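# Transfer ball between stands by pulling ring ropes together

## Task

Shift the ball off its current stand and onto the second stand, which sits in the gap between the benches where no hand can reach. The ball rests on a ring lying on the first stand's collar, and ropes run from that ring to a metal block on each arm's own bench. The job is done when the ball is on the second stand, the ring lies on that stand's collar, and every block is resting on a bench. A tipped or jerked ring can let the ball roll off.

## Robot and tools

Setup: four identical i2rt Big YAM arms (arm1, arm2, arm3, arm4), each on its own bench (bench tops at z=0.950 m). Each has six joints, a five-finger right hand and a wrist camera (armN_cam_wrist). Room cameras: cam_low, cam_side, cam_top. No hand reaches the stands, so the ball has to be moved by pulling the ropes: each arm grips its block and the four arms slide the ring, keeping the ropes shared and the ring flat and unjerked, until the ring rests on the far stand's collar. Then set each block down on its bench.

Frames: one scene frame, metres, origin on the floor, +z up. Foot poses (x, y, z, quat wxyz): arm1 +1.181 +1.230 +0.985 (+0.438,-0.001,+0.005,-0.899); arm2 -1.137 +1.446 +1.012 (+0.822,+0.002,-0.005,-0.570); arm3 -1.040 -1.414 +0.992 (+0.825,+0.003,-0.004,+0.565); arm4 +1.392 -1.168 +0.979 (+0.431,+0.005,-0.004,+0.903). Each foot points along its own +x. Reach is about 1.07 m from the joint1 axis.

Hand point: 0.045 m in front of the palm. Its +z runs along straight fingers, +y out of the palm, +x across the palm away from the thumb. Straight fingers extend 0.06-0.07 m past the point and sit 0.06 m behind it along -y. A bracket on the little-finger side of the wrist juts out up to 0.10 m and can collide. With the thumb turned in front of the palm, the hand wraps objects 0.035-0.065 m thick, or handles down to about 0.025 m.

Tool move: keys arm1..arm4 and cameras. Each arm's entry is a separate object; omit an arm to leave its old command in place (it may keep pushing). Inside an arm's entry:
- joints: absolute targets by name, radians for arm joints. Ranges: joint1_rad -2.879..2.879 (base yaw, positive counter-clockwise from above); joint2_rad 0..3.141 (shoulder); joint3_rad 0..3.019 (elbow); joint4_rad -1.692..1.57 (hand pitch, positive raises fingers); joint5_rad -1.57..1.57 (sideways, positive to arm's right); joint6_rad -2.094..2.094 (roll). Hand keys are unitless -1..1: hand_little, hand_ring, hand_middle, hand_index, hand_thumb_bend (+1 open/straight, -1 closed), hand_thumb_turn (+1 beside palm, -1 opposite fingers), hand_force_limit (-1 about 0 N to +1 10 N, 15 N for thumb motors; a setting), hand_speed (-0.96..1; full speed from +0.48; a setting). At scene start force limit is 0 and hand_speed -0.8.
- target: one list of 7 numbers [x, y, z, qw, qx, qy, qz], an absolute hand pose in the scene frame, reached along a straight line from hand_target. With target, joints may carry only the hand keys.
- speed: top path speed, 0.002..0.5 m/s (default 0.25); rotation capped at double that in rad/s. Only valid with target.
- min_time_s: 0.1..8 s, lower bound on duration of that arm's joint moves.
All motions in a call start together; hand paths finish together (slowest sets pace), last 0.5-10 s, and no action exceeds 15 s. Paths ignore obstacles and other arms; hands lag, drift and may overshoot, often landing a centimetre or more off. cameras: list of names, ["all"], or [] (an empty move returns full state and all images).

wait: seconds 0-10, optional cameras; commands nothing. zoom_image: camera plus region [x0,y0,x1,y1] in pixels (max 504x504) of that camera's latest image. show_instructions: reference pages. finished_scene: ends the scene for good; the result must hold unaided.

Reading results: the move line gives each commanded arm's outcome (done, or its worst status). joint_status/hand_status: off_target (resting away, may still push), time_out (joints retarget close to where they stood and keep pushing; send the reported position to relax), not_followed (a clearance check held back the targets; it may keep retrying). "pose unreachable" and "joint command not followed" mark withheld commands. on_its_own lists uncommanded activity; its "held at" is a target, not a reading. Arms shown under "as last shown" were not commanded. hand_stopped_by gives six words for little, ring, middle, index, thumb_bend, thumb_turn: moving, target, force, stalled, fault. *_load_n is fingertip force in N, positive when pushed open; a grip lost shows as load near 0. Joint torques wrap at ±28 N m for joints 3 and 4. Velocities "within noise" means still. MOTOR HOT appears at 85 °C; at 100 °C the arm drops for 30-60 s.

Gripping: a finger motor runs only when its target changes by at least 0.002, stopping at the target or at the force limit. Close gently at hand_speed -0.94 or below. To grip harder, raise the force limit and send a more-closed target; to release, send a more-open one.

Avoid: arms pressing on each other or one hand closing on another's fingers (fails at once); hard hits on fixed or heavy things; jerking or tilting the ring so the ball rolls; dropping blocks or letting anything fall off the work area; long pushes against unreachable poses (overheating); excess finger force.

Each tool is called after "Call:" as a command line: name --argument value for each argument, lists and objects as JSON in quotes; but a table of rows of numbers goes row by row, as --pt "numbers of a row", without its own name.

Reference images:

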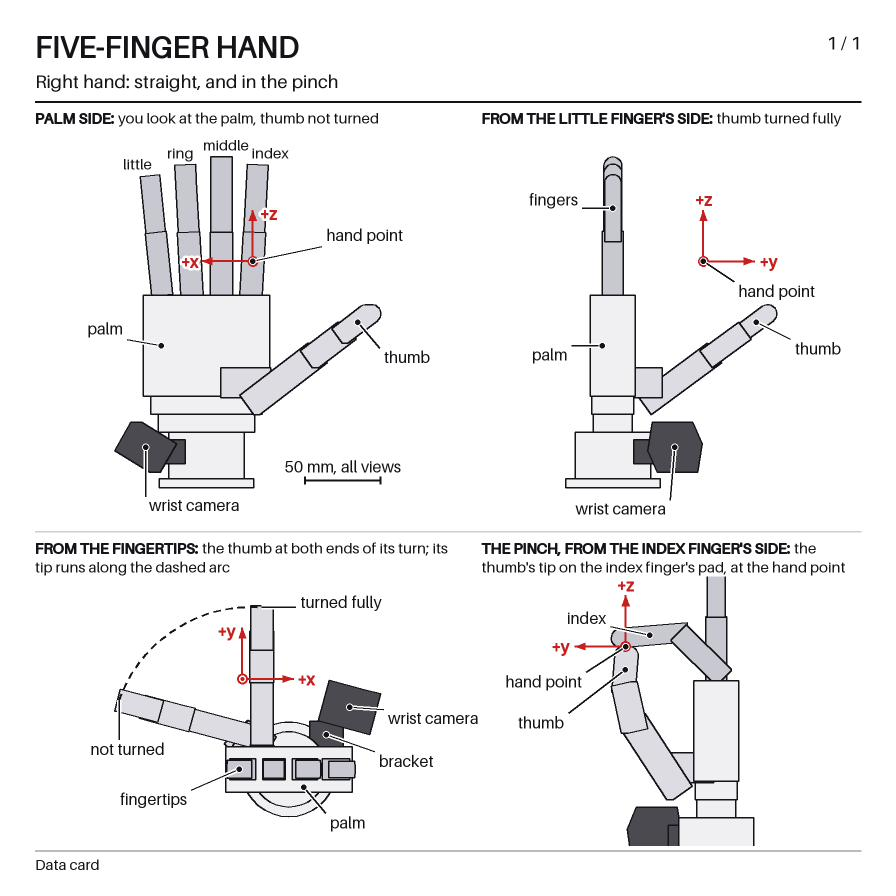

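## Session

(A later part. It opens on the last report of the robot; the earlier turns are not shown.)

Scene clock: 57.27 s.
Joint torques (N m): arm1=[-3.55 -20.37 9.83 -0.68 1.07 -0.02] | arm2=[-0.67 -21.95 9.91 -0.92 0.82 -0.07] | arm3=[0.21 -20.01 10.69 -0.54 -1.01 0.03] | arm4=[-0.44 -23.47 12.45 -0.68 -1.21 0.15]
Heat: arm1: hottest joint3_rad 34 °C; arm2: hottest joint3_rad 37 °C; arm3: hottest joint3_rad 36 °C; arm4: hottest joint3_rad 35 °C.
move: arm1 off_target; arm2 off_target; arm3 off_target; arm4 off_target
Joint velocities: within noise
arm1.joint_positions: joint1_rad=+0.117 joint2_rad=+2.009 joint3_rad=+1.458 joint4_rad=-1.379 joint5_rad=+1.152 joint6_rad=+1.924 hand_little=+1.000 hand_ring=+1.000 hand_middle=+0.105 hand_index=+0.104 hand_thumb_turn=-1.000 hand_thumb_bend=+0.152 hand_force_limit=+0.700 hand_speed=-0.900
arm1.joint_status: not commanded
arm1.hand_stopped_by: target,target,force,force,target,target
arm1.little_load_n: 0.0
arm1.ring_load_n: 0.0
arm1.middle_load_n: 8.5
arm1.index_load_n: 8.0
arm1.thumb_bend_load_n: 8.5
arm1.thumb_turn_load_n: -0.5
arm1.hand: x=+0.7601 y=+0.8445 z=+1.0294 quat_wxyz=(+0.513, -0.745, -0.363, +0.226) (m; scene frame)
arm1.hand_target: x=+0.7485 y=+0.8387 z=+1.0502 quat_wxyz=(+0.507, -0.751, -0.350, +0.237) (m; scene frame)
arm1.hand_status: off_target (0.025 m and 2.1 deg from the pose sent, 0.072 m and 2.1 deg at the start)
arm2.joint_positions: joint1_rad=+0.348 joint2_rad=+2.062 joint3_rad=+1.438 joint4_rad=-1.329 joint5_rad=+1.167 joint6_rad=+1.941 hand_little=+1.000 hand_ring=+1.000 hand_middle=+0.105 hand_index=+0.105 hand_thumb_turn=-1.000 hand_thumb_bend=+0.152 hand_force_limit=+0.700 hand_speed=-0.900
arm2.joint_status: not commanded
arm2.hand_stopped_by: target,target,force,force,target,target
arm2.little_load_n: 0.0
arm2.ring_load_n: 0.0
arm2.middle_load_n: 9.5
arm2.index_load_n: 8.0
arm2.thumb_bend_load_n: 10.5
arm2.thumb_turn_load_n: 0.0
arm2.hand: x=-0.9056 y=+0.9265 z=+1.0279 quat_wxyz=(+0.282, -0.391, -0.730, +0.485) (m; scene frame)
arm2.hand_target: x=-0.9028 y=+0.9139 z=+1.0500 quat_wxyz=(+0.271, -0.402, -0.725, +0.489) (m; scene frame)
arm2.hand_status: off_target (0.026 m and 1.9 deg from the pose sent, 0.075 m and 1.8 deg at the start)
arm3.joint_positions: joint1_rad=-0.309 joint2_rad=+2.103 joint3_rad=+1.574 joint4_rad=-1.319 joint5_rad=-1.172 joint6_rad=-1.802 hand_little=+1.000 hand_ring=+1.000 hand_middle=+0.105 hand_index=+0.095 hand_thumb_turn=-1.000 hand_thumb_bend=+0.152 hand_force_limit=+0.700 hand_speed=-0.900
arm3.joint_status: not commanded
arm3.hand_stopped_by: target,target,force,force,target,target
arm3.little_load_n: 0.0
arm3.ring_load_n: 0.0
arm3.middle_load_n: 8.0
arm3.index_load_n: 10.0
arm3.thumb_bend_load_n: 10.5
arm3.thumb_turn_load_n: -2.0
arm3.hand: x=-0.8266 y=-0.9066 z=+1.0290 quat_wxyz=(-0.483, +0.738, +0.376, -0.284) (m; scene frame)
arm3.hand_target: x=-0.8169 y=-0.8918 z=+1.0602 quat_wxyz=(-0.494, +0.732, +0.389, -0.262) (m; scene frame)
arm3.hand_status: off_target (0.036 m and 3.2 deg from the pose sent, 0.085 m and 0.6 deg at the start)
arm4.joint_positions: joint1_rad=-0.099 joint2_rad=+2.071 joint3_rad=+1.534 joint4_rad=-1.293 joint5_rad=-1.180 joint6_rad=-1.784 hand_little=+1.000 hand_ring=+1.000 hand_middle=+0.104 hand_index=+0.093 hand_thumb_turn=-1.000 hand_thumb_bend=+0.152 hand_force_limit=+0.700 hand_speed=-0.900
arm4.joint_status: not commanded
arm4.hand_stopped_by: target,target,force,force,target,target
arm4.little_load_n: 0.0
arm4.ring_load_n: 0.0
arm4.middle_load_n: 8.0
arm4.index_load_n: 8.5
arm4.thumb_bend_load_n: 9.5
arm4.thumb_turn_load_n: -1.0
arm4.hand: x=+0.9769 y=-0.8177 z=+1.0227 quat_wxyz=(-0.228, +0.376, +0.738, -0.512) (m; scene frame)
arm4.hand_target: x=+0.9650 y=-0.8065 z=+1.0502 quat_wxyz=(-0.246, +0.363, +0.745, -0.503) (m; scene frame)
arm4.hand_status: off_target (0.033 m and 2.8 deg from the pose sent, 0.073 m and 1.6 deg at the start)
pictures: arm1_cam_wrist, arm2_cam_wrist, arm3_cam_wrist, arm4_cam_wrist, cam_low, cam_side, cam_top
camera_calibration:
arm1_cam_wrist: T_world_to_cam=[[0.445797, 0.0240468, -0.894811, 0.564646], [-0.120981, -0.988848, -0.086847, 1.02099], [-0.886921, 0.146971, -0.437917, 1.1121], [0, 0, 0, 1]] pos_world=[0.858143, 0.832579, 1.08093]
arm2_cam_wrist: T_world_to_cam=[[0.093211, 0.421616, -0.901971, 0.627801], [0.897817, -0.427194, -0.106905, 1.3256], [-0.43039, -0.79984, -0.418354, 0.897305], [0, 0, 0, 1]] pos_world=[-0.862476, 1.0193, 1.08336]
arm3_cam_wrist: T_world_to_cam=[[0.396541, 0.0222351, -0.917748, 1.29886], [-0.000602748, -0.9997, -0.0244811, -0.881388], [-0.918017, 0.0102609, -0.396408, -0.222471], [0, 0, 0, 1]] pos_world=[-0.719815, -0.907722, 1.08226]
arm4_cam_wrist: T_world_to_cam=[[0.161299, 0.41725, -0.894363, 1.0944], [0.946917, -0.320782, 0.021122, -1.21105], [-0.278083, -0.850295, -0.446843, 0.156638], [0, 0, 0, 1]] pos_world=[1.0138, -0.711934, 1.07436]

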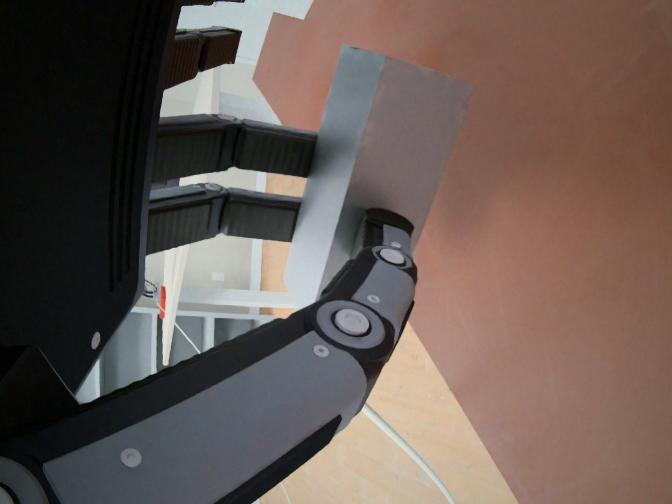

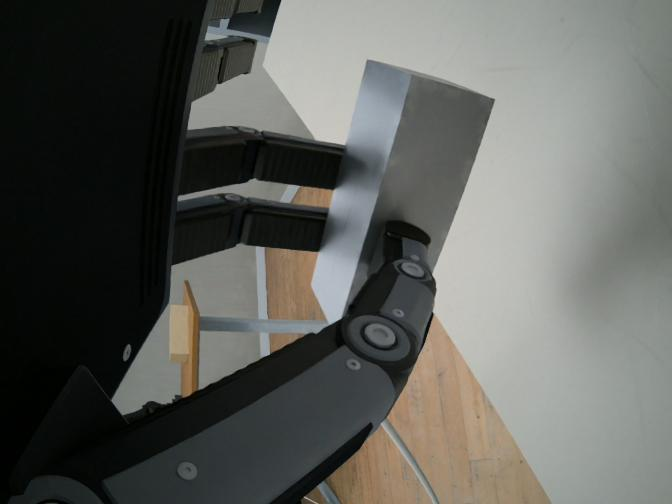

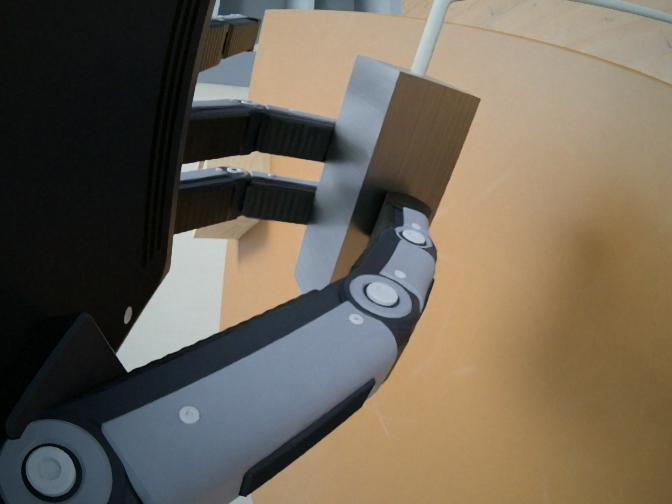

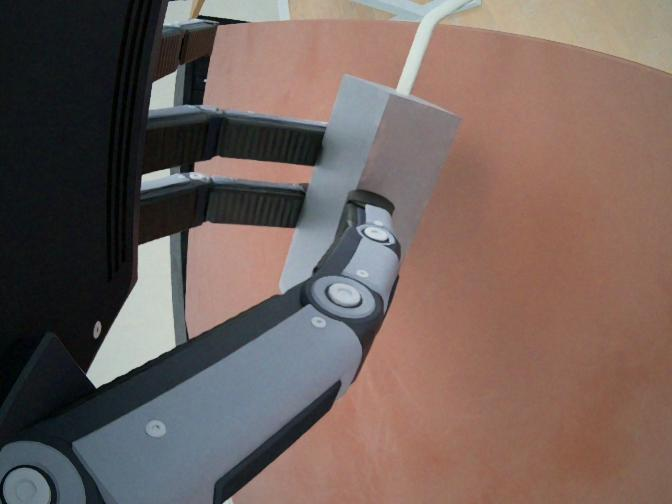

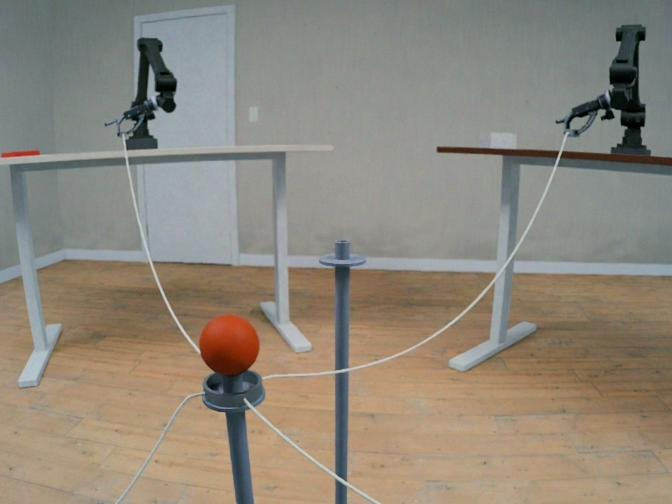

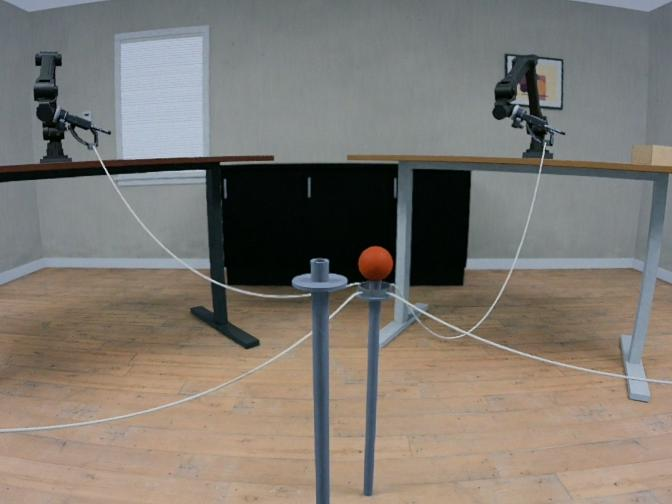

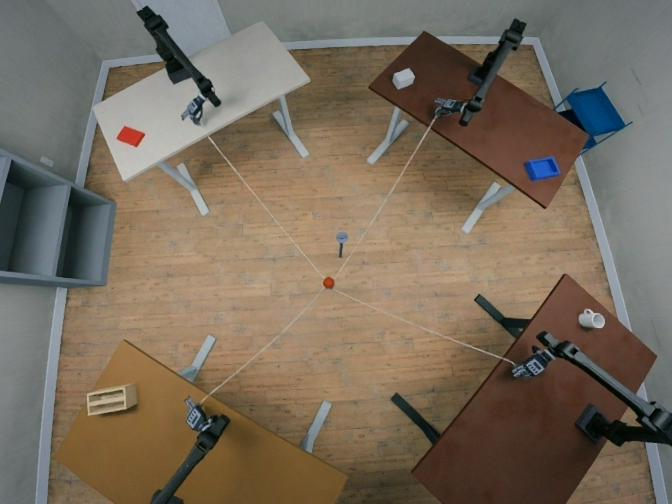

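Call:
move --arm1 '{"target":[0.676,0.883,1.17,0.4960,-0.7353,-0.3828,0.2582],"speed":0.08}' --arm2 '{"target":[-0.9515,0.875,1.17,0.2429,-0.3601,-0.7467,0.5037],"speed":0.08}' --arm3 '{"target":[-0.915,-1.02,1.17,0.5185,-0.7686,-0.3105,0.2095],"speed":0.08}' --arm4 '{"target":[0.833,-0.984,1.17,0.1912,-0.2835,-0.7790,0.5255],"speed":0.08}' --cameras '["all"]'

Scene clock: 63.13 s.
Joint torques (N m): arm1=[-3.49 -19.19 10.24 0.99 1.1 -0.07] | arm2=[-0.73 -20.42 8.54 0.73 0.87 -0.1] | arm3=[-0.67 -11.34 8.38 1.11 -1.01 0.12] | arm4=[-0.44 -22.42 14.57 0.61 -1.21 0.23]
Heat: arm1: hottest joint3_rad 34 °C; arm2: hottest joint3_rad 37 °C; arm3: hottest joint3_rad 37 °C; arm4: hottest joint3_rad 36 °C.
move: arm1 off_target; arm2 off_target; arm3 off_target; arm4 off_target
Joint velocities: within noise
arm1.joint_positions: joint1_rad=-0.044 joint2_rad=+1.775 joint3_rad=+1.458 joint4_rad=-1.048 joint5_rad=+1.161 joint6_rad=+1.299 hand_little=+1.000 hand_ring=+1.000 hand_middle=+0.105 hand_index=+0.104 hand_thumb_turn=-1.000 hand_thumb_bend=+0.152 hand_force_limit=+0.700 hand_speed=-0.900
arm1.joint_status: not commanded
arm1.hand_stopped_by: target,target,force,force,target,target
arm1.little_load_n: 0.0
arm1.ring_load_n: 0.0
arm1.middle_load_n: 8.5
arm1.index_load_n: 8.0
arm1.thumb_bend_load_n: 8.5
arm1.thumb_turn_load_n: -0.5
arm1.hand: x=+0.6860 y=+0.8831 z=+1.1490 quat_wxyz=(+0.501, -0.729, -0.399, +0.242) (m; scene frame)
arm1.hand_target: x=+0.6766 y=+0.8834 z=+1.1701 quat_wxyz=(+0.496, -0.735, -0.383, +0.258) (m; scene frame)
arm1.hand_status: off_target (0.023 m and 2.7 deg from the pose sent, 0.168 m and 4.9 deg at the start)
arm2.joint_positions: joint1_rad=+0.231 joint2_rad=+1.791 joint3_rad=+1.410 joint4_rad=-1.002 joint5_rad=+1.180 joint6_rad=+1.335 hand_little=+1.000 hand_ring=+1.000 hand_middle=+0.105 hand_index=+0.105 hand_thumb_turn=-1.000 hand_thumb_bend=+0.152 hand_force_limit=+0.700 hand_speed=-0.900
arm2.joint_status: not commanded
arm2.hand_stopped_by: target,target,force,force,target,target
arm2.little_load_n: 0.0
arm2.ring_load_n: 0.0
arm2.middle_load_n: 9.5
arm2.index_load_n: 7.5
arm2.thumb_bend_load_n: 10.5
arm2.thumb_turn_load_n: 0.0
arm2.hand: x=-0.9446 y=+0.8781 z=+1.1559 quat_wxyz=(+0.249, -0.352, -0.752, +0.498) (m; scene frame)
arm2.hand_target: x=-0.9514 y=+0.8751 z=+1.1700 quat_wxyz=(+0.243, -0.360, -0.747, +0.504) (m; scene frame)
arm2.hand_status: off_target (0.016 m and 1.4 deg from the pose sent, 0.158 m and 6.4 deg at the start)
arm3.joint_positions: joint1_rad=-0.321 joint2_rad=+1.424 joint3_rad=+1.023 joint4_rad=-0.974 joint5_rad=-1.168 joint6_rad=-1.328 hand_little=+1.000 hand_ring=+1.000 hand_middle=+0.105 hand_index=+0.095 hand_thumb_turn=-1.000 hand_thumb_bend=+0.152 hand_force_limit=+0.700 hand_speed=-0.900
arm3.joint_status: not commanded
arm3.hand_stopped_by: target,target,force,force,target,target
arm3.little_load_n: 0.0
arm3.ring_load_n: 0.0
arm3.middle_load_n: 8.0
arm3.index_load_n: 10.0
arm3.thumb_bend_load_n: 11.0
arm3.thumb_turn_load_n: -2.5
arm3.hand: x=-0.9200 y=-1.0216 z=+1.1595 quat_wxyz=(-0.511, +0.770, +0.313, -0.220) (m; scene frame)
arm3.hand_target: x=-0.9151 y=-1.0200 z=+1.1701 quat_wxyz=(-0.519, +0.768, +0.311, -0.210) (m; scene frame)
arm3.hand_status: off_target (0.012 m and 1.6 deg from the pose sent, 0.201 m and 12.6 deg at the start)
arm4.joint_positions: joint1_rad=+0.288 joint2_rad=+1.880 joint3_rad=+1.563 joint4_rad=-1.110 joint5_rad=-1.180 joint6_rad=-1.323 hand_little=+1.000 hand_ring=+1.000 hand_middle=+0.104 hand_index=+0.093 hand_thumb_turn=-1.000 hand_thumb_bend=+0.152 hand_force_limit=+0.700 hand_speed=-0.900
arm4.joint_status: not commanded
arm4.hand_stopped_by: target,target,force,force,target,target
arm4.little_load_n: 0.0
arm4.ring_load_n: 0.0
arm4.middle_load_n: 8.0
arm4.index_load_n: 8.5
arm4.thumb_bend_load_n: 9.0
arm4.thumb_turn_load_n: -0.5
arm4.hand: x=+0.8497 y=-0.9909 z=+1.1355 quat_wxyz=(-0.160, +0.303, +0.774, -0.532) (m; scene frame)
arm4.hand_target: x=+0.8350 y=-0.9850 z=+1.1704 quat_wxyz=(-0.191, +0.283, +0.779, -0.526) (m; scene frame)
arm4.hand_status: off_target (0.039 m and 4.3 deg from the pose sent, 0.265 m and 12.4 deg at the start)
pictures: arm1_cam_wrist, arm2_cam_wrist, arm3_cam_wrist, arm4_cam_wrist, cam_low, cam_side, cam_top
camera_calibration:
arm1_cam_wrist: T_world_to_cam=[[0.454993, 0.0648381, -0.888132, 0.653811], [-0.0331936, -0.995418, -0.0896757, 1.00934], [-0.889876, 0.0702821, -0.450756, 1.17763], [0, 0, 0, 1]] pos_world=[0.78397, 0.879555, 1.20201]
arm2_cam_wrist: T_world_to_cam=[[0.0564506, 0.428036, -0.901997, 0.727032], [0.941999, -0.3222, -0.0939438, 1.28824], [-0.330835, -0.844377, -0.421398, 1.03199], [0, 0, 0, 1]] pos_world=[-0.913138, 0.975267, 1.21168]
arm3_cam_wrist: T_world_to_cam=[[0.421927, -0.0387041, -0.905803, 1.40545], [-0.193321, -0.979952, -0.0481772, -1.12284], [-0.885779, 0.195438, -0.42095, -0.00799041], [0, 0, 0, 1]] pos_world=[-0.817141, -1.04437, 1.2156]
arm4_cam_wrist: T_world_to_cam=[[0.0935834, 0.436339, -0.894903, 1.36507], [0.992417, -0.112823, 0.0487704, -1.01253], [-0.0796852, -0.892681, -0.443588, -0.189828], [0, 0, 0, 1]] pos_world=[0.861981, -0.879325, 1.18678]

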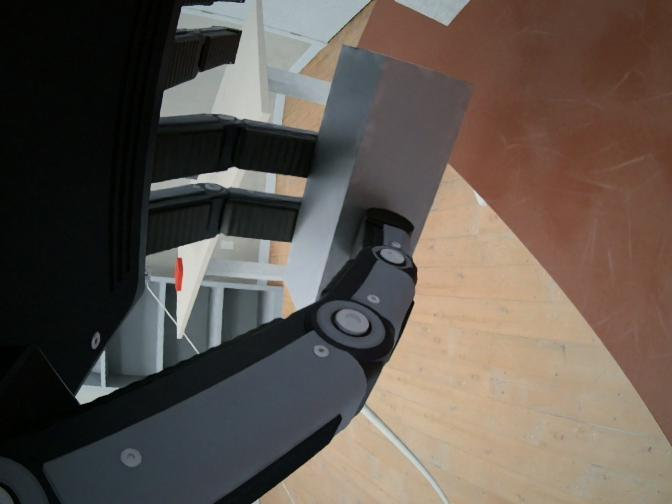

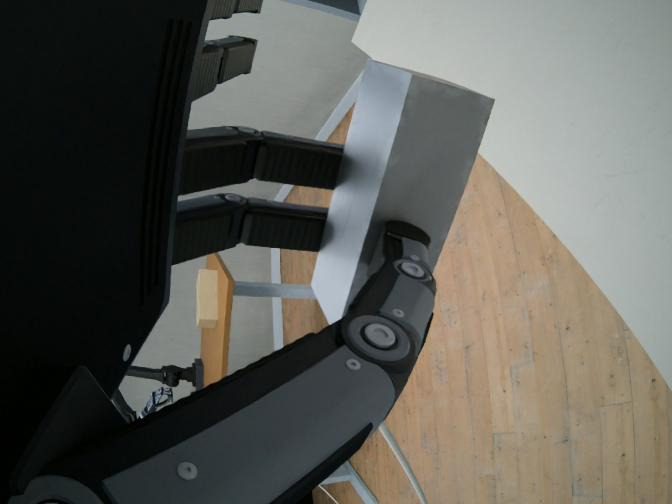

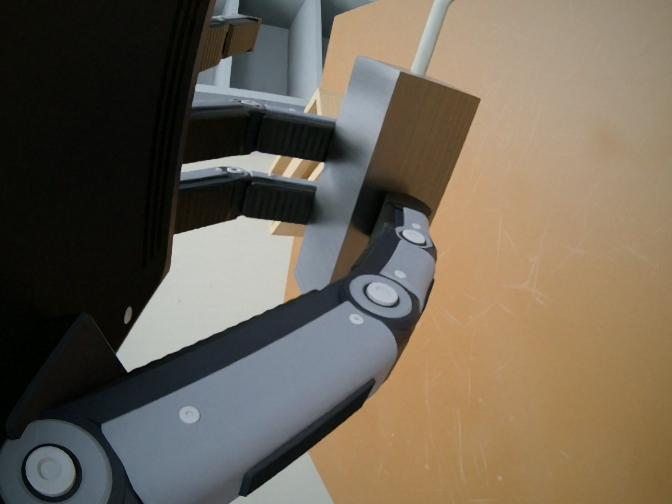

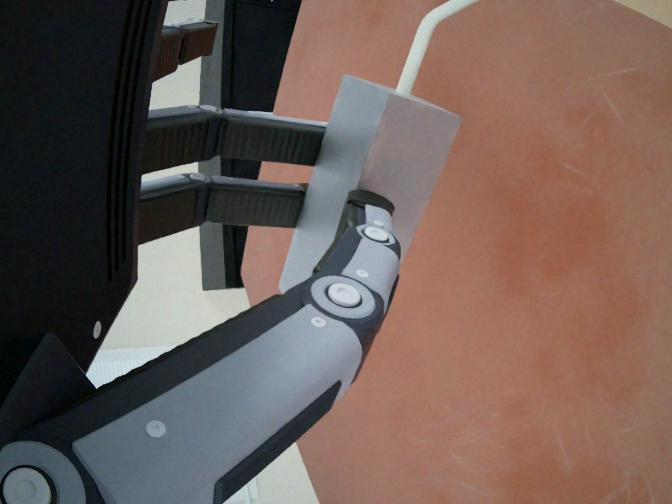

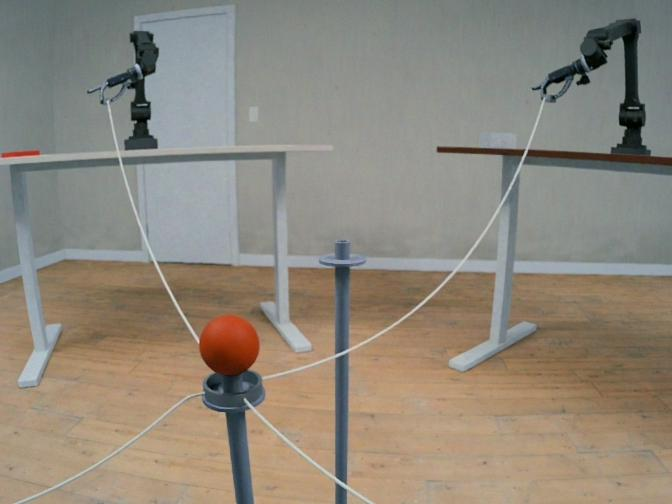

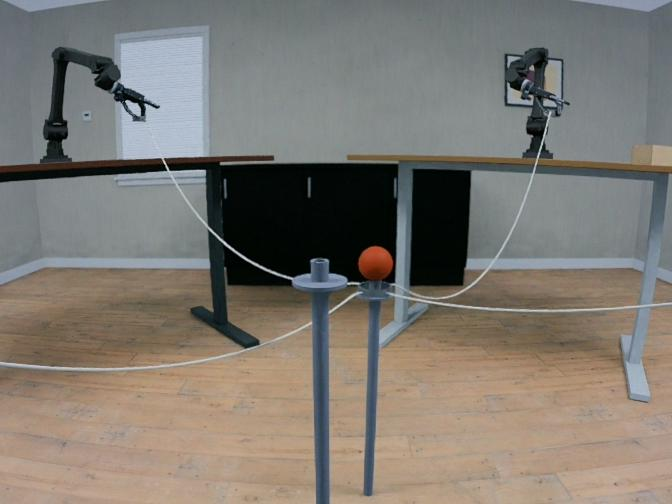

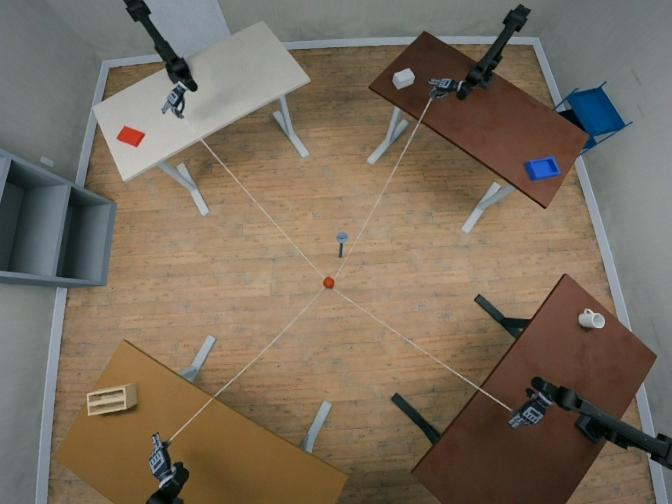

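Call:
move --arm1 '{"target":[0.691,0.911,1.218,0.4960,-0.7353,-0.3828,0.2582],"speed":0.05}' --arm2 '{"target":[-0.964,0.881,1.225,0.2429,-0.3601,-0.7467,0.5037],"speed":0.05}' --arm3 '{"target":[-0.998,-1.124,1.180,0.5185,-0.7686,-0.3105,0.2095],"speed":0.05}' --arm4 '{"target":[0.866,-1.009,1.187,0.1912,-0.2835,-0.7790,0.5255],"speed":0.05}' --cameras '["cam_low","cam_side","cam_top"]'

Scene clock: 67.67 s.
Joint torques (N m): arm1=[-3.6 -17.85 9.16 0.17 1.09 -0.05] | arm2=[-0.85 -19.78 12.63 -0.16 0.94 -0.12] | arm3=[-0.67 -5.66 8.72 0.2 -1.11 -0.19] | arm4=[-0.21 -21.01 10.14 0.7 -1.21 0.25]
Heat: arm1: hottest joint3_rad 35 °C; arm2: hottest joint3_rad 37 °C; arm3: hottest joint3_rad 37 °C; arm4: hottest joint3_rad 36 °C.
move: arm1 off_target; arm2 off_target; arm3 done; arm4 off_target
Joint velocities: arm1=[within noise] | arm2=[within noise] | arm3=[within noise] | arm4=[-0.044 0.005 -0.022 -0.007 0.007 -0.022]
arm1.joint_positions: joint1_rad=-0.057 joint2_rad=+1.664 joint3_rad=+1.458 joint4_rad=-1.084 joint5_rad=+1.156 joint6_rad=+1.262 hand_little=+1.000 hand_ring=+1.000 hand_middle=+0.105 hand_index=+0.104 hand_thumb_turn=-1.000 hand_thumb_bend=+0.152 hand_force_limit=+0.700 hand_speed=-0.900
arm1.joint_status: not commanded
arm1.hand_stopped_by: target,target,force,force,target,target
arm1.little_load_n: 0.0
arm1.ring_load_n: 0.0
arm1.middle_load_n: 9.0
arm1.index_load_n: 8.0
arm1.thumb_bend_load_n: 8.5
arm1.thumb_turn_load_n: -0.5
arm1.hand: x=+0.6931 y=+0.9010 z=+1.2069 quat_wxyz=(+0.494, -0.733, -0.389, +0.259) (m; scene frame)
arm1.hand_target: x=+0.6911 y=+0.9110 z=+1.2178 quat_wxyz=(+0.496, -0.735, -0.383, +0.258) (m; scene frame)
arm1.hand_status: off_target (0.015 m and 0.8 deg from the pose sent, 0.075 m and 2.7 deg at the start)
arm2.joint_positions: joint1_rad=+0.220 joint2_rad=+1.716 joint3_rad=+1.410 joint4_rad=-1.066 joint5_rad=+1.176 joint6_rad=+1.302 hand_little=+1.000 hand_ring=+1.000 hand_middle=+0.105 hand_index=+0.105 hand_thumb_turn=-1.000 hand_thumb_bend=+0.152 hand_force_limit=+0.700 hand_speed=-0.900
arm2.joint_status: not commanded
arm2.hand_stopped_by: target,target,force,force,target,target
arm2.little_load_n: 0.0
arm2.ring_load_n: -0.5
arm2.middle_load_n: 9.5
arm2.index_load_n: 7.5
arm2.thumb_bend_load_n: 11.0
arm2.thumb_turn_load_n: 0.0
arm2.hand: x=-0.9600 y=+0.8909 z=+1.1924 quat_wxyz=(+0.255, -0.347, -0.756, +0.494) (m; scene frame)
arm2.hand_target: x=-0.9645 y=+0.8820 z=+1.2249 quat_wxyz=(+0.243, -0.360, -0.746, +0.504) (m; scene frame)
arm2.hand_status: off_target (0.034 m and 2.5 deg from the pose sent, 0.072 m and 1.4 deg at the start)
arm3.joint_positions: joint1_rad=-0.334 joint2_rad=+1.037 joint3_rad=+0.745 joint4_rad=-1.083 joint5_rad=-1.168 joint6_rad=-1.328 hand_little=+1.000 hand_ring=+1.000 hand_middle=+0.105 hand_index=+0.095 hand_thumb_turn=-1.000 hand_thumb_bend=+0.152 hand_force_limit=+0.700 hand_speed=-0.900
arm3.joint_status: not commanded
arm3.hand_stopped_by: target,target,force,force,target,target
arm3.little_load_n: 0.0
arm3.ring_load_n: 0.0
arm3.middle_load_n: 8.0
arm3.index_load_n: 10.0
arm3.thumb_bend_load_n: 10.5
arm3.thumb_turn_load_n: -2.0
arm3.hand: x=-1.0003 y=-1.1238 z=+1.1736 quat_wxyz=(-0.512, +0.772, +0.308, -0.217) (m; scene frame)
arm3.hand_target: x=-0.9981 y=-1.1239 z=+1.1799 quat_wxyz=(-0.518, +0.769, +0.311, -0.209) (m; scene frame)
arm3.hand_status: done (0.007 m and 1.2 deg from the pose sent, 0.130 m and 1.6 deg at the start)
arm4.joint_positions: joint1_rad=+0.288 joint2_rad=+1.770 joint3_rad=+1.503 joint4_rad=-1.101 joint5_rad=-1.178 joint6_rad=-1.312 hand_little=+1.000 hand_ring=+1.000 hand_middle=+0.104 hand_index=+0.093 hand_thumb_turn=-1.000 hand_thumb_bend=+0.152 hand_force_limit=+0.700 hand_speed=-0.900
arm4.joint_status: not commanded
arm4.hand_stopped_by: target,target,force,force,target,target
arm4.little_load_n: 0.0
arm4.ring_load_n: 0.0
arm4.middle_load_n: 7.5
arm4.index_load_n: 8.5
arm4.thumb_bend_load_n: 9.5
arm4.thumb_turn_load_n: -1.0
arm4.hand: x=+0.8679 y=-1.0037 z=+1.1708 quat_wxyz=(-0.181, +0.291, +0.778, -0.526) (m; scene frame)
arm4.hand_target: x=+0.8662 y=-1.0090 z=+1.1870 quat_wxyz=(-0.191, +0.283, +0.779, -0.526) (m; scene frame)
arm4.hand_status: off_target (0.017 m and 1.5 deg from the pose sent, 0.057 m and 4.3 deg at the start)
pictures: cam_low, cam_side, cam_top

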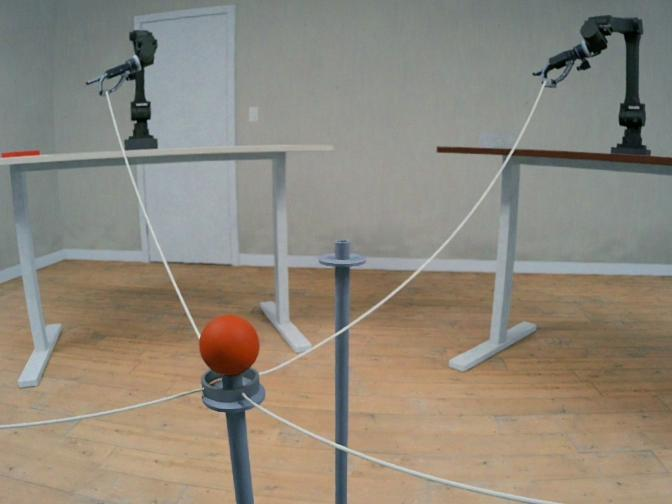

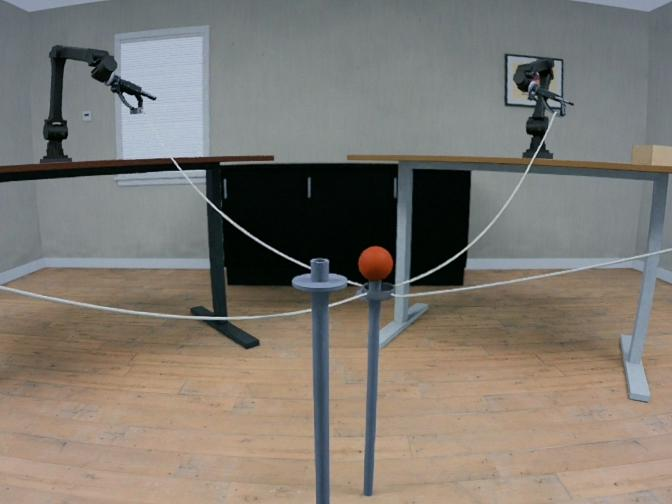

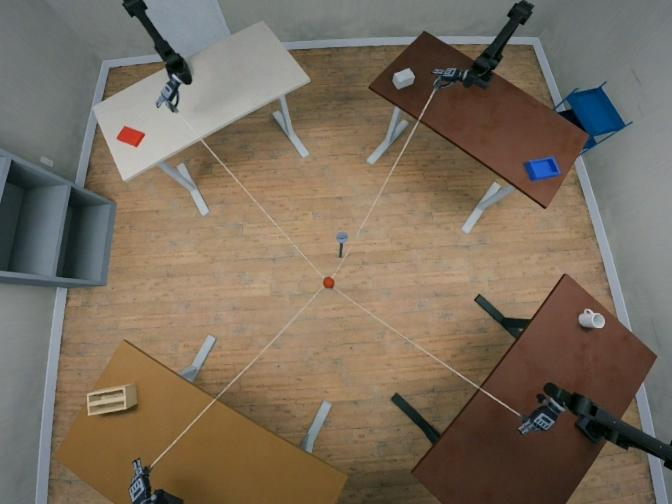

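Call:
zoom_image --camera "cam_low" --region '[150, 290, 310, 430]'

Call:
zoom_image --camera "cam_side" --region '[290, 220, 450, 340]'

Scaled by 3.150 from the camera's 672x504 image, which has a finer 960x720 frame.

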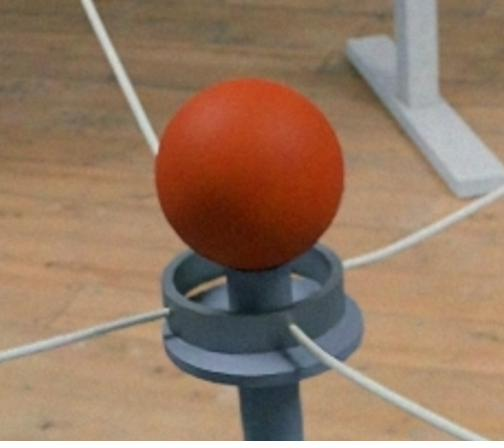

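Scaled by 3.150 from the camera's 672x504 image, which has a finer 960x720 frame.

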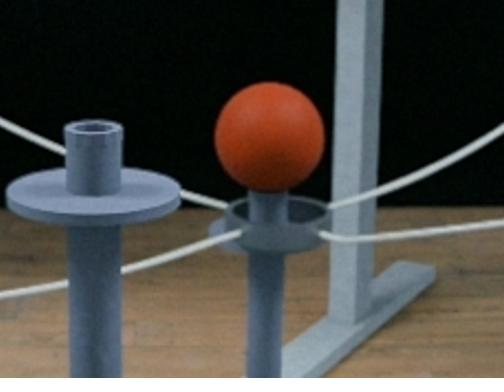

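Call:
move --arm1 '{"target":[0.714,0.941,1.219,0.4960,-0.7353,-0.3828,0.2582],"speed":0.03}' --arm2 '{"target":[-0.962,0.876,1.244,0.2429,-0.3601,-0.7467,0.5037],"speed":0.03}' --arm3 '{"target":[-1.017,-1.143,1.185,0.5185,-0.7686,-0.3105,0.2095],"speed":0.03}' --arm4 '{"target":[0.901,-1.038,1.180,0.1912,-0.2835,-0.7790,0.5255],"speed":0.03}' --cameras '["cam_low","cam_side","cam_top"]'

Call:
zoom_image --camera "cam_low" --region '[150, 290, 310, 430]'

Call:
zoom_image --camera "cam_side" --region '[290, 220, 450, 340]'

Scene clock: 71.53 s.
Joint torques (N m): arm1=[-3.72 -16.32 8.09 1.01 1.15 -0.06] | arm2=[-1.03 -19.55 13.49 -0.29 1.04 -0.13] | arm3=[-0.09 -4.66 8.79 0.16 -1.11 -0.01] | arm4=[-0.03 -19.55 9.78 0.51 -1.4 0.32]
Heat: arm1: hottest joint3_rad 35 °C; arm2: hottest joint3_rad 38 °C; arm3: hottest joint3_rad 37 °C; arm4: hottest joint3_rad 36 °C.
move: arm1 off_target; arm2 off_target; arm3 done; arm4 off_target
Joint velocities: within noise
arm1.joint_positions: joint1_rad=-0.062 joint2_rad=+1.568 joint3_rad=+1.357 joint4_rad=-1.075 joint5_rad=+1.153 joint6_rad=+1.251 hand_little=+1.000 hand_ring=+1.000 hand_middle=+0.105 hand_index=+0.104 hand_thumb_turn=-1.000 hand_thumb_bend=+0.152 hand_force_limit=+0.700 hand_speed=-0.900
arm1.joint_status: not commanded
arm1.hand_stopped_by: target,target,force,force,target,target
arm1.little_load_n: 0.0
arm1.ring_load_n: 0.0
arm1.middle_load_n: 8.5
arm1.index_load_n: 7.5
arm1.thumb_bend_load_n: 9.0
arm1.thumb_turn_load_n: -0.5
arm1.hand: x=+0.7162 y=+0.9304 z=+1.2124 quat_wxyz=(+0.494, -0.733, -0.391, +0.255) (m; scene frame)
arm1.hand_target: x=+0.7141 y=+0.9409 z=+1.2189 quat_wxyz=(+0.496, -0.735, -0.383, +0.258) (m; scene frame)
arm1.hand_status: off_target (0.013 m and 1.1 deg from the pose sent, 0.047 m and 0.8 deg at the start)
arm2.joint_positions: joint1_rad=+0.219 joint2_rad=+1.713 joint3_rad=+1.454 joint4_rad=-1.109 joint5_rad=+1.173 joint6_rad=+1.298 hand_little=+1.000 hand_ring=+1.000 hand_middle=+0.105 hand_index=+0.105 hand_thumb_turn=-1.000 hand_thumb_bend=+0.152 hand_force_limit=+0.700 hand_speed=-0.900
arm2.joint_status: not commanded
arm2.hand_stopped_by: target,target,force,force,target,target
arm2.little_load_n: 0.0
arm2.ring_load_n: 0.0
arm2.middle_load_n: 9.5
arm2.index_load_n: 7.5
arm2.thumb_bend_load_n: 11.0
arm2.thumb_turn_load_n: 0.5
arm2.hand: x=-0.9576 y=+0.8871 z=+1.2094 quat_wxyz=(+0.254, -0.347, -0.757, +0.493) (m; scene frame)
arm2.hand_target: x=-0.9627 y=+0.8774 z=+1.2438 quat_wxyz=(+0.243, -0.360, -0.747, +0.504) (m; scene frame)
arm2.hand_status: off_target (0.037 m and 2.6 deg from the pose sent, 0.054 m and 2.6 deg at the start)
arm3.joint_positions: joint1_rad=-0.334 joint2_rad=+0.946 joint3_rad=+0.705 joint4_rad=-1.115 joint5_rad=-1.166 joint6_rad=-1.328 hand_little=+1.000 hand_ring=+1.000 hand_middle=+0.105 hand_index=+0.095 hand_thumb_turn=-1.000 hand_thumb_bend=+0.152 hand_force_limit=+0.700 hand_speed=-0.900
arm3.joint_status: not commanded
arm3.hand_stopped_by: target,target,force,force,target,target
arm3.little_load_n: 0.0
arm3.ring_load_n: 0.0
arm3.middle_load_n: 7.5
arm3.index_load_n: 10.0
arm3.thumb_bend_load_n: 10.5
arm3.thumb_turn_load_n: -2.5
arm3.hand: x=-1.0153 y=-1.1418 z=+1.1781 quat_wxyz=(-0.515, +0.770, +0.312, -0.210) (m; scene frame)
arm3.hand_target: x=-1.0171 y=-1.1429 z=+1.1848 quat_wxyz=(-0.518, +0.769, +0.311, -0.210) (m; scene frame)
arm3.hand_status: done (0.007 m and 0.5 deg from the pose sent, 0.028 m and 1.2 deg at the start)
arm4.joint_positions: joint1_rad=+0.295 joint2_rad=+1.661 joint3_rad=+1.341 joint4_rad=-1.021 joint5_rad=-1.171 joint6_rad=-1.299 hand_little=+1.000 hand_ring=+1.000 hand_middle=+0.104 hand_index=+0.093 hand_thumb_turn=-1.000 hand_thumb_bend=+0.153 hand_force_limit=+0.700 hand_speed=-0.900
arm4.joint_status: not commanded
arm4.hand_stopped_by: target,target,force,force,target,target
arm4.little_load_n: 0.0
arm4.ring_load_n: 0.0
arm4.middle_load_n: 7.5
arm4.index_load_n: 8.5
arm4.thumb_bend_load_n: 9.5
arm4.thumb_turn_load_n: -1.0
arm4.hand: x=+0.9010 y=-1.0294 z=+1.1630 quat_wxyz=(-0.186, +0.288, +0.780, -0.523) (m; scene frame)
arm4.hand_target: x=+0.9011 y=-1.0380 z=+1.1797 quat_wxyz=(-0.191, +0.283, +0.779, -0.526) (m; scene frame)
arm4.hand_status: off_target (0.019 m and 0.9 deg from the pose sent, 0.049 m and 1.5 deg at the start)
pictures: cam_low, cam_side, cam_top

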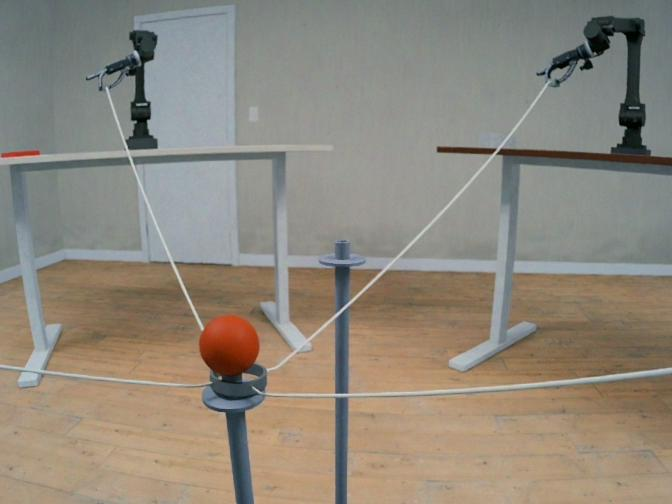

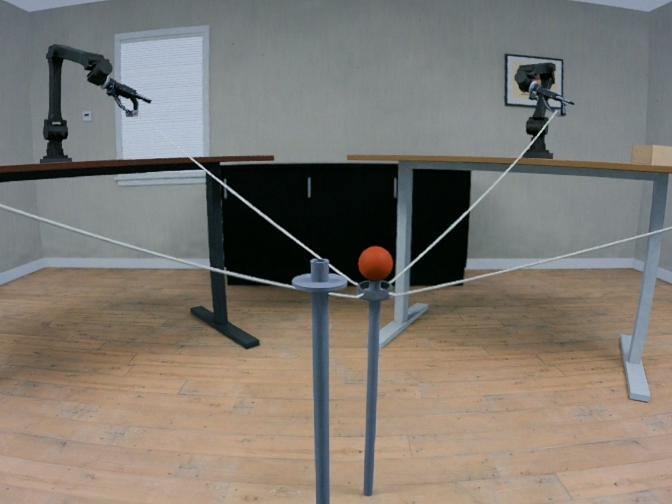

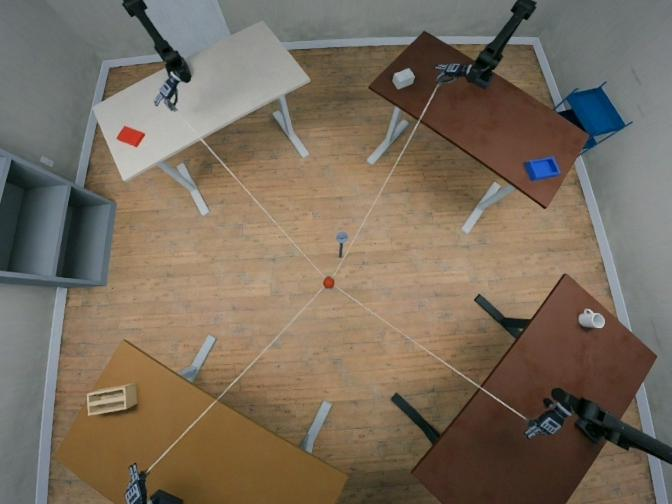

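Scaled by 3.150 from the camera's 672x504 image, which has a finer 960x720 frame.

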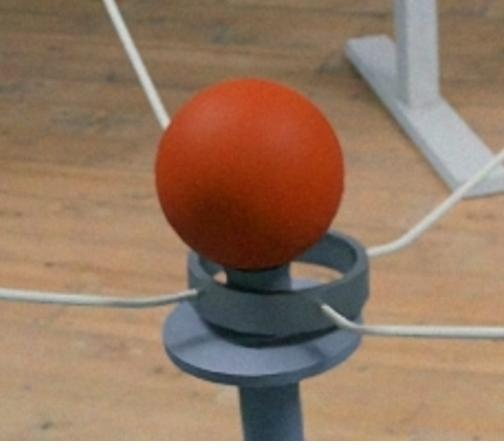

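Scaled by 3.150 from the camera's 672x504 image, which has a finer 960x720 frame.

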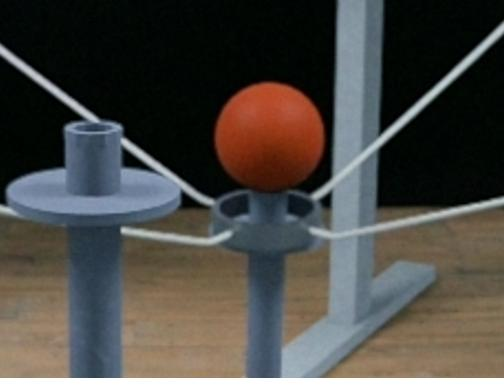

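Call:
move --arm1 '{"target":[0.707,0.941,1.249,0.4960,-0.7353,-0.3828,0.2582],"speed":0.03}' --arm2 '{"target":[-0.969,0.876,1.274,0.2429,-0.3601,-0.7467,0.5037],"speed":0.03}' --arm3 '{"target":[-1.024,-1.143,1.215,0.5185,-0.7686,-0.3105,0.2095],"speed":0.03}' --arm4 '{"target":[0.894,-1.038,1.210,0.1912,-0.2835,-0.7790,0.5255],"speed":0.03}' --cameras '["cam_low","cam_side","cam_top"]'

Call:
zoom_image --camera "cam_low" --region '[150, 290, 310, 430]'

Call:
zoom_image --camera "cam_side" --region '[290, 220, 450, 340]'

Scene clock: 73.97 s.
Joint torques (N m): arm1=[-3.78 -16.62 12.94 0.02 1.22 -0.07] | arm2=[-0.97 -19.96 13.7 -0.23 1.04 -0.13] | arm3=[0.85 -4.19 12.93 0.05 -1.19 0.17] | arm4=[0.09 -19.19 14.58 -0.29 -1.46 0.31]
Heat: arm1: hottest joint3_rad 35 °C; arm2: hottest joint3_rad 38 °C; arm3: hottest joint3_rad 38 °C; arm4: hottest joint3_rad 36 °C.
move: arm1 off_target; arm2 off_target; arm3 off_target; arm4 off_target
Joint velocities: within noise
arm1.joint_positions: joint1_rad=-0.073 joint2_rad=+1.559 joint3_rad=+1.357 joint4_rad=-1.098 joint5_rad=+1.148 joint6_rad=+1.223 hand_little=+1.000 hand_ring=+1.000 hand_middle=+0.105 hand_index=+0.104 hand_thumb_turn=-1.000 hand_thumb_bend=+0.152 hand_force_limit=+0.700 hand_speed=-0.900
arm1.joint_status: not commanded
arm1.hand_stopped_by: target,target,force,force,target,target
arm1.little_load_n: 0.0
arm1.ring_load_n: 0.0
arm1.middle_load_n: 8.5
arm1.index_load_n: 7.5
arm1.thumb_bend_load_n: 8.5
arm1.thumb_turn_load_n: 0.0
arm1.hand: x=+0.7184 y=+0.9398 z=+1.2139 quat_wxyz=(+0.499, -0.729, -0.402, +0.240) (m; scene frame)
arm1.hand_target: x=+0.7082 y=+0.9419 z=+1.2488 quat_wxyz=(+0.496, -0.735, -0.383, +0.259) (m; scene frame)
arm1.hand_status: off_target (0.037 m and 3.1 deg from the pose sent, 0.039 m and 1.1 deg at the start)
arm2.joint_positions: joint1_rad=+0.210 joint2_rad=+1.695 joint3_rad=+1.498 joint4_rad=-1.156 joint5_rad=+1.170 joint6_rad=+1.273 hand_little=+1.000 hand_ring=+1.000 hand_middle=+0.105 hand_index=+0.105 hand_thumb_turn=-1.000 hand_thumb_bend=+0.152 hand_force_limit=+0.700 hand_speed=-0.900
arm2.joint_status: not commanded
arm2.hand_stopped_by: target,target,force,force,target,target
arm2.little_load_n: 0.0
arm2.ring_load_n: 0.0
arm2.middle_load_n: 9.5
arm2.index_load_n: 7.5
arm2.thumb_bend_load_n: 11.0
arm2.thumb_turn_load_n: 0.0
arm2.hand: x=-0.9628 y=+0.8854 z=+1.2348 quat_wxyz=(+0.256, -0.345, -0.758, +0.491) (m; scene frame)
arm2.hand_target: x=-0.9696 y=+0.8776 z=+1.2735 quat_wxyz=(+0.243, -0.360, -0.746, +0.504) (m; scene frame)
arm2.hand_status: off_target (0.041 m and 3.0 deg from the pose sent, 0.067 m and 2.6 deg at the start)
arm3.joint_positions: joint1_rad=-0.325 joint2_rad=+0.901 joint3_rad=+0.705 joint4_rad=-1.158 joint5_rad=-1.160 joint6_rad=-1.292 hand_little=+1.000 hand_ring=+1.000 hand_middle=+0.105 hand_index=+0.095 hand_thumb_turn=-1.000 hand_thumb_bend=+0.152 hand_force_limit=+0.700 hand_speed=-0.900
arm3.joint_status: not commanded
arm3.hand_stopped_by: target,target,force,force,target,target
arm3.little_load_n: 0.0
arm3.ring_load_n: 0.0
arm3.middle_load_n: 6.5
arm3.index_load_n: 9.5
arm3.thumb_bend_load_n: 11.0
arm3.thumb_turn_load_n: -3.0
arm3.hand: x=-1.0261 y=-1.1519 z=+1.1870 quat_wxyz=(-0.508, +0.776, +0.302, -0.219) (m; scene frame)
arm3.hand_target: x=-1.0246 y=-1.1438 z=+1.2143 quat_wxyz=(-0.519, +0.768, +0.311, -0.210) (m; scene frame)
arm3.hand_status: off_target (0.029 m and 2.0 deg from the pose sent, 0.038 m and 0.5 deg at the start)
arm4.joint_positions: joint1_rad=+0.301 joint2_rad=+1.648 joint3_rad=+1.354 joint4_rad=-1.058 joint5_rad=-1.168 joint6_rad=-1.280 hand_little=+1.000 hand_ring=+1.000 hand_middle=+0.104 hand_index=+0.093 hand_thumb_turn=-1.000 hand_thumb_bend=+0.153 hand_force_limit=+0.700 hand_speed=-0.900
arm4.joint_status: not commanded
arm4.hand_stopped_by: target,target,force,force,target,target
arm4.little_load_n: 0.0
arm4.ring_load_n: 0.0
arm4.middle_load_n: 8.0
arm4.index_load_n: 8.0
arm4.thumb_bend_load_n: 9.5
arm4.thumb_turn_load_n: -1.0
arm4.hand: x=+0.9043 y=-1.0353 z=+1.1739 quat_wxyz=(-0.175, +0.297, +0.778, -0.525) (m; scene frame)
arm4.hand_target: x=+0.8955 y=-1.0388 z=+1.2096 quat_wxyz=(-0.191, +0.283, +0.779, -0.526) (m; scene frame)
arm4.hand_status: off_target (0.038 m and 2.4 deg from the pose sent, 0.048 m and 0.9 deg at the start)
pictures: cam_low, cam_side, cam_top

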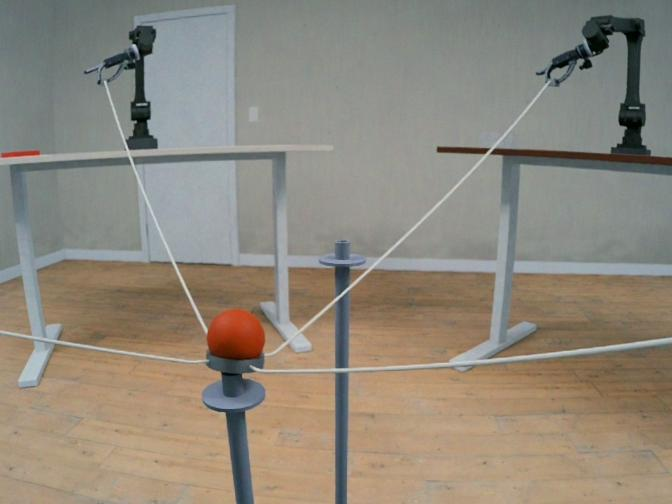

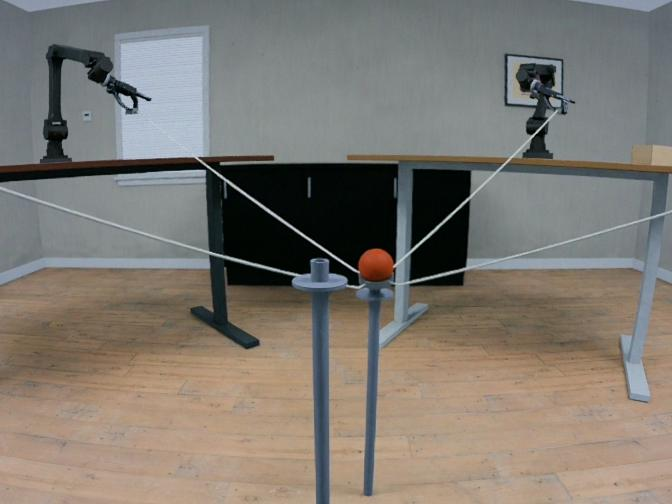

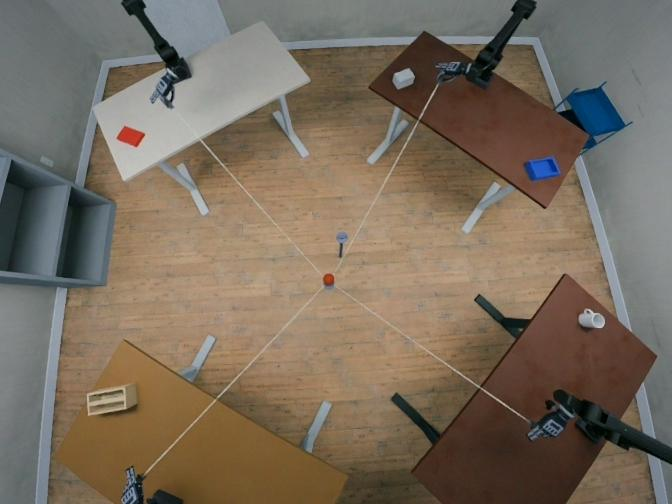

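Scaled by 3.150 from the camera's 672x504 image, which has a finer 960x720 frame.

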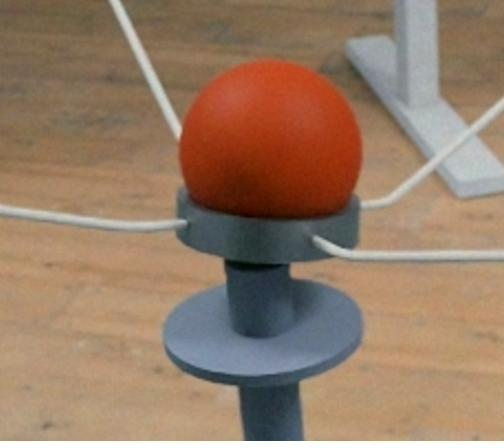

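Scaled by 3.150 from the camera's 672x504 image, which has a finer 960x720 frame.

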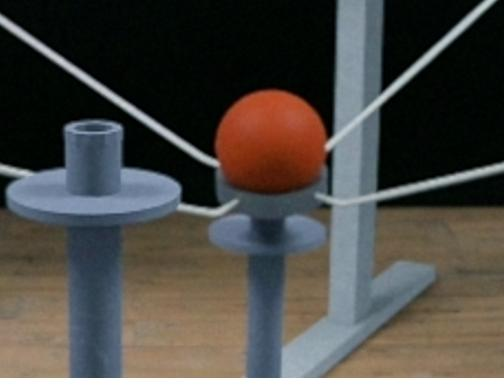

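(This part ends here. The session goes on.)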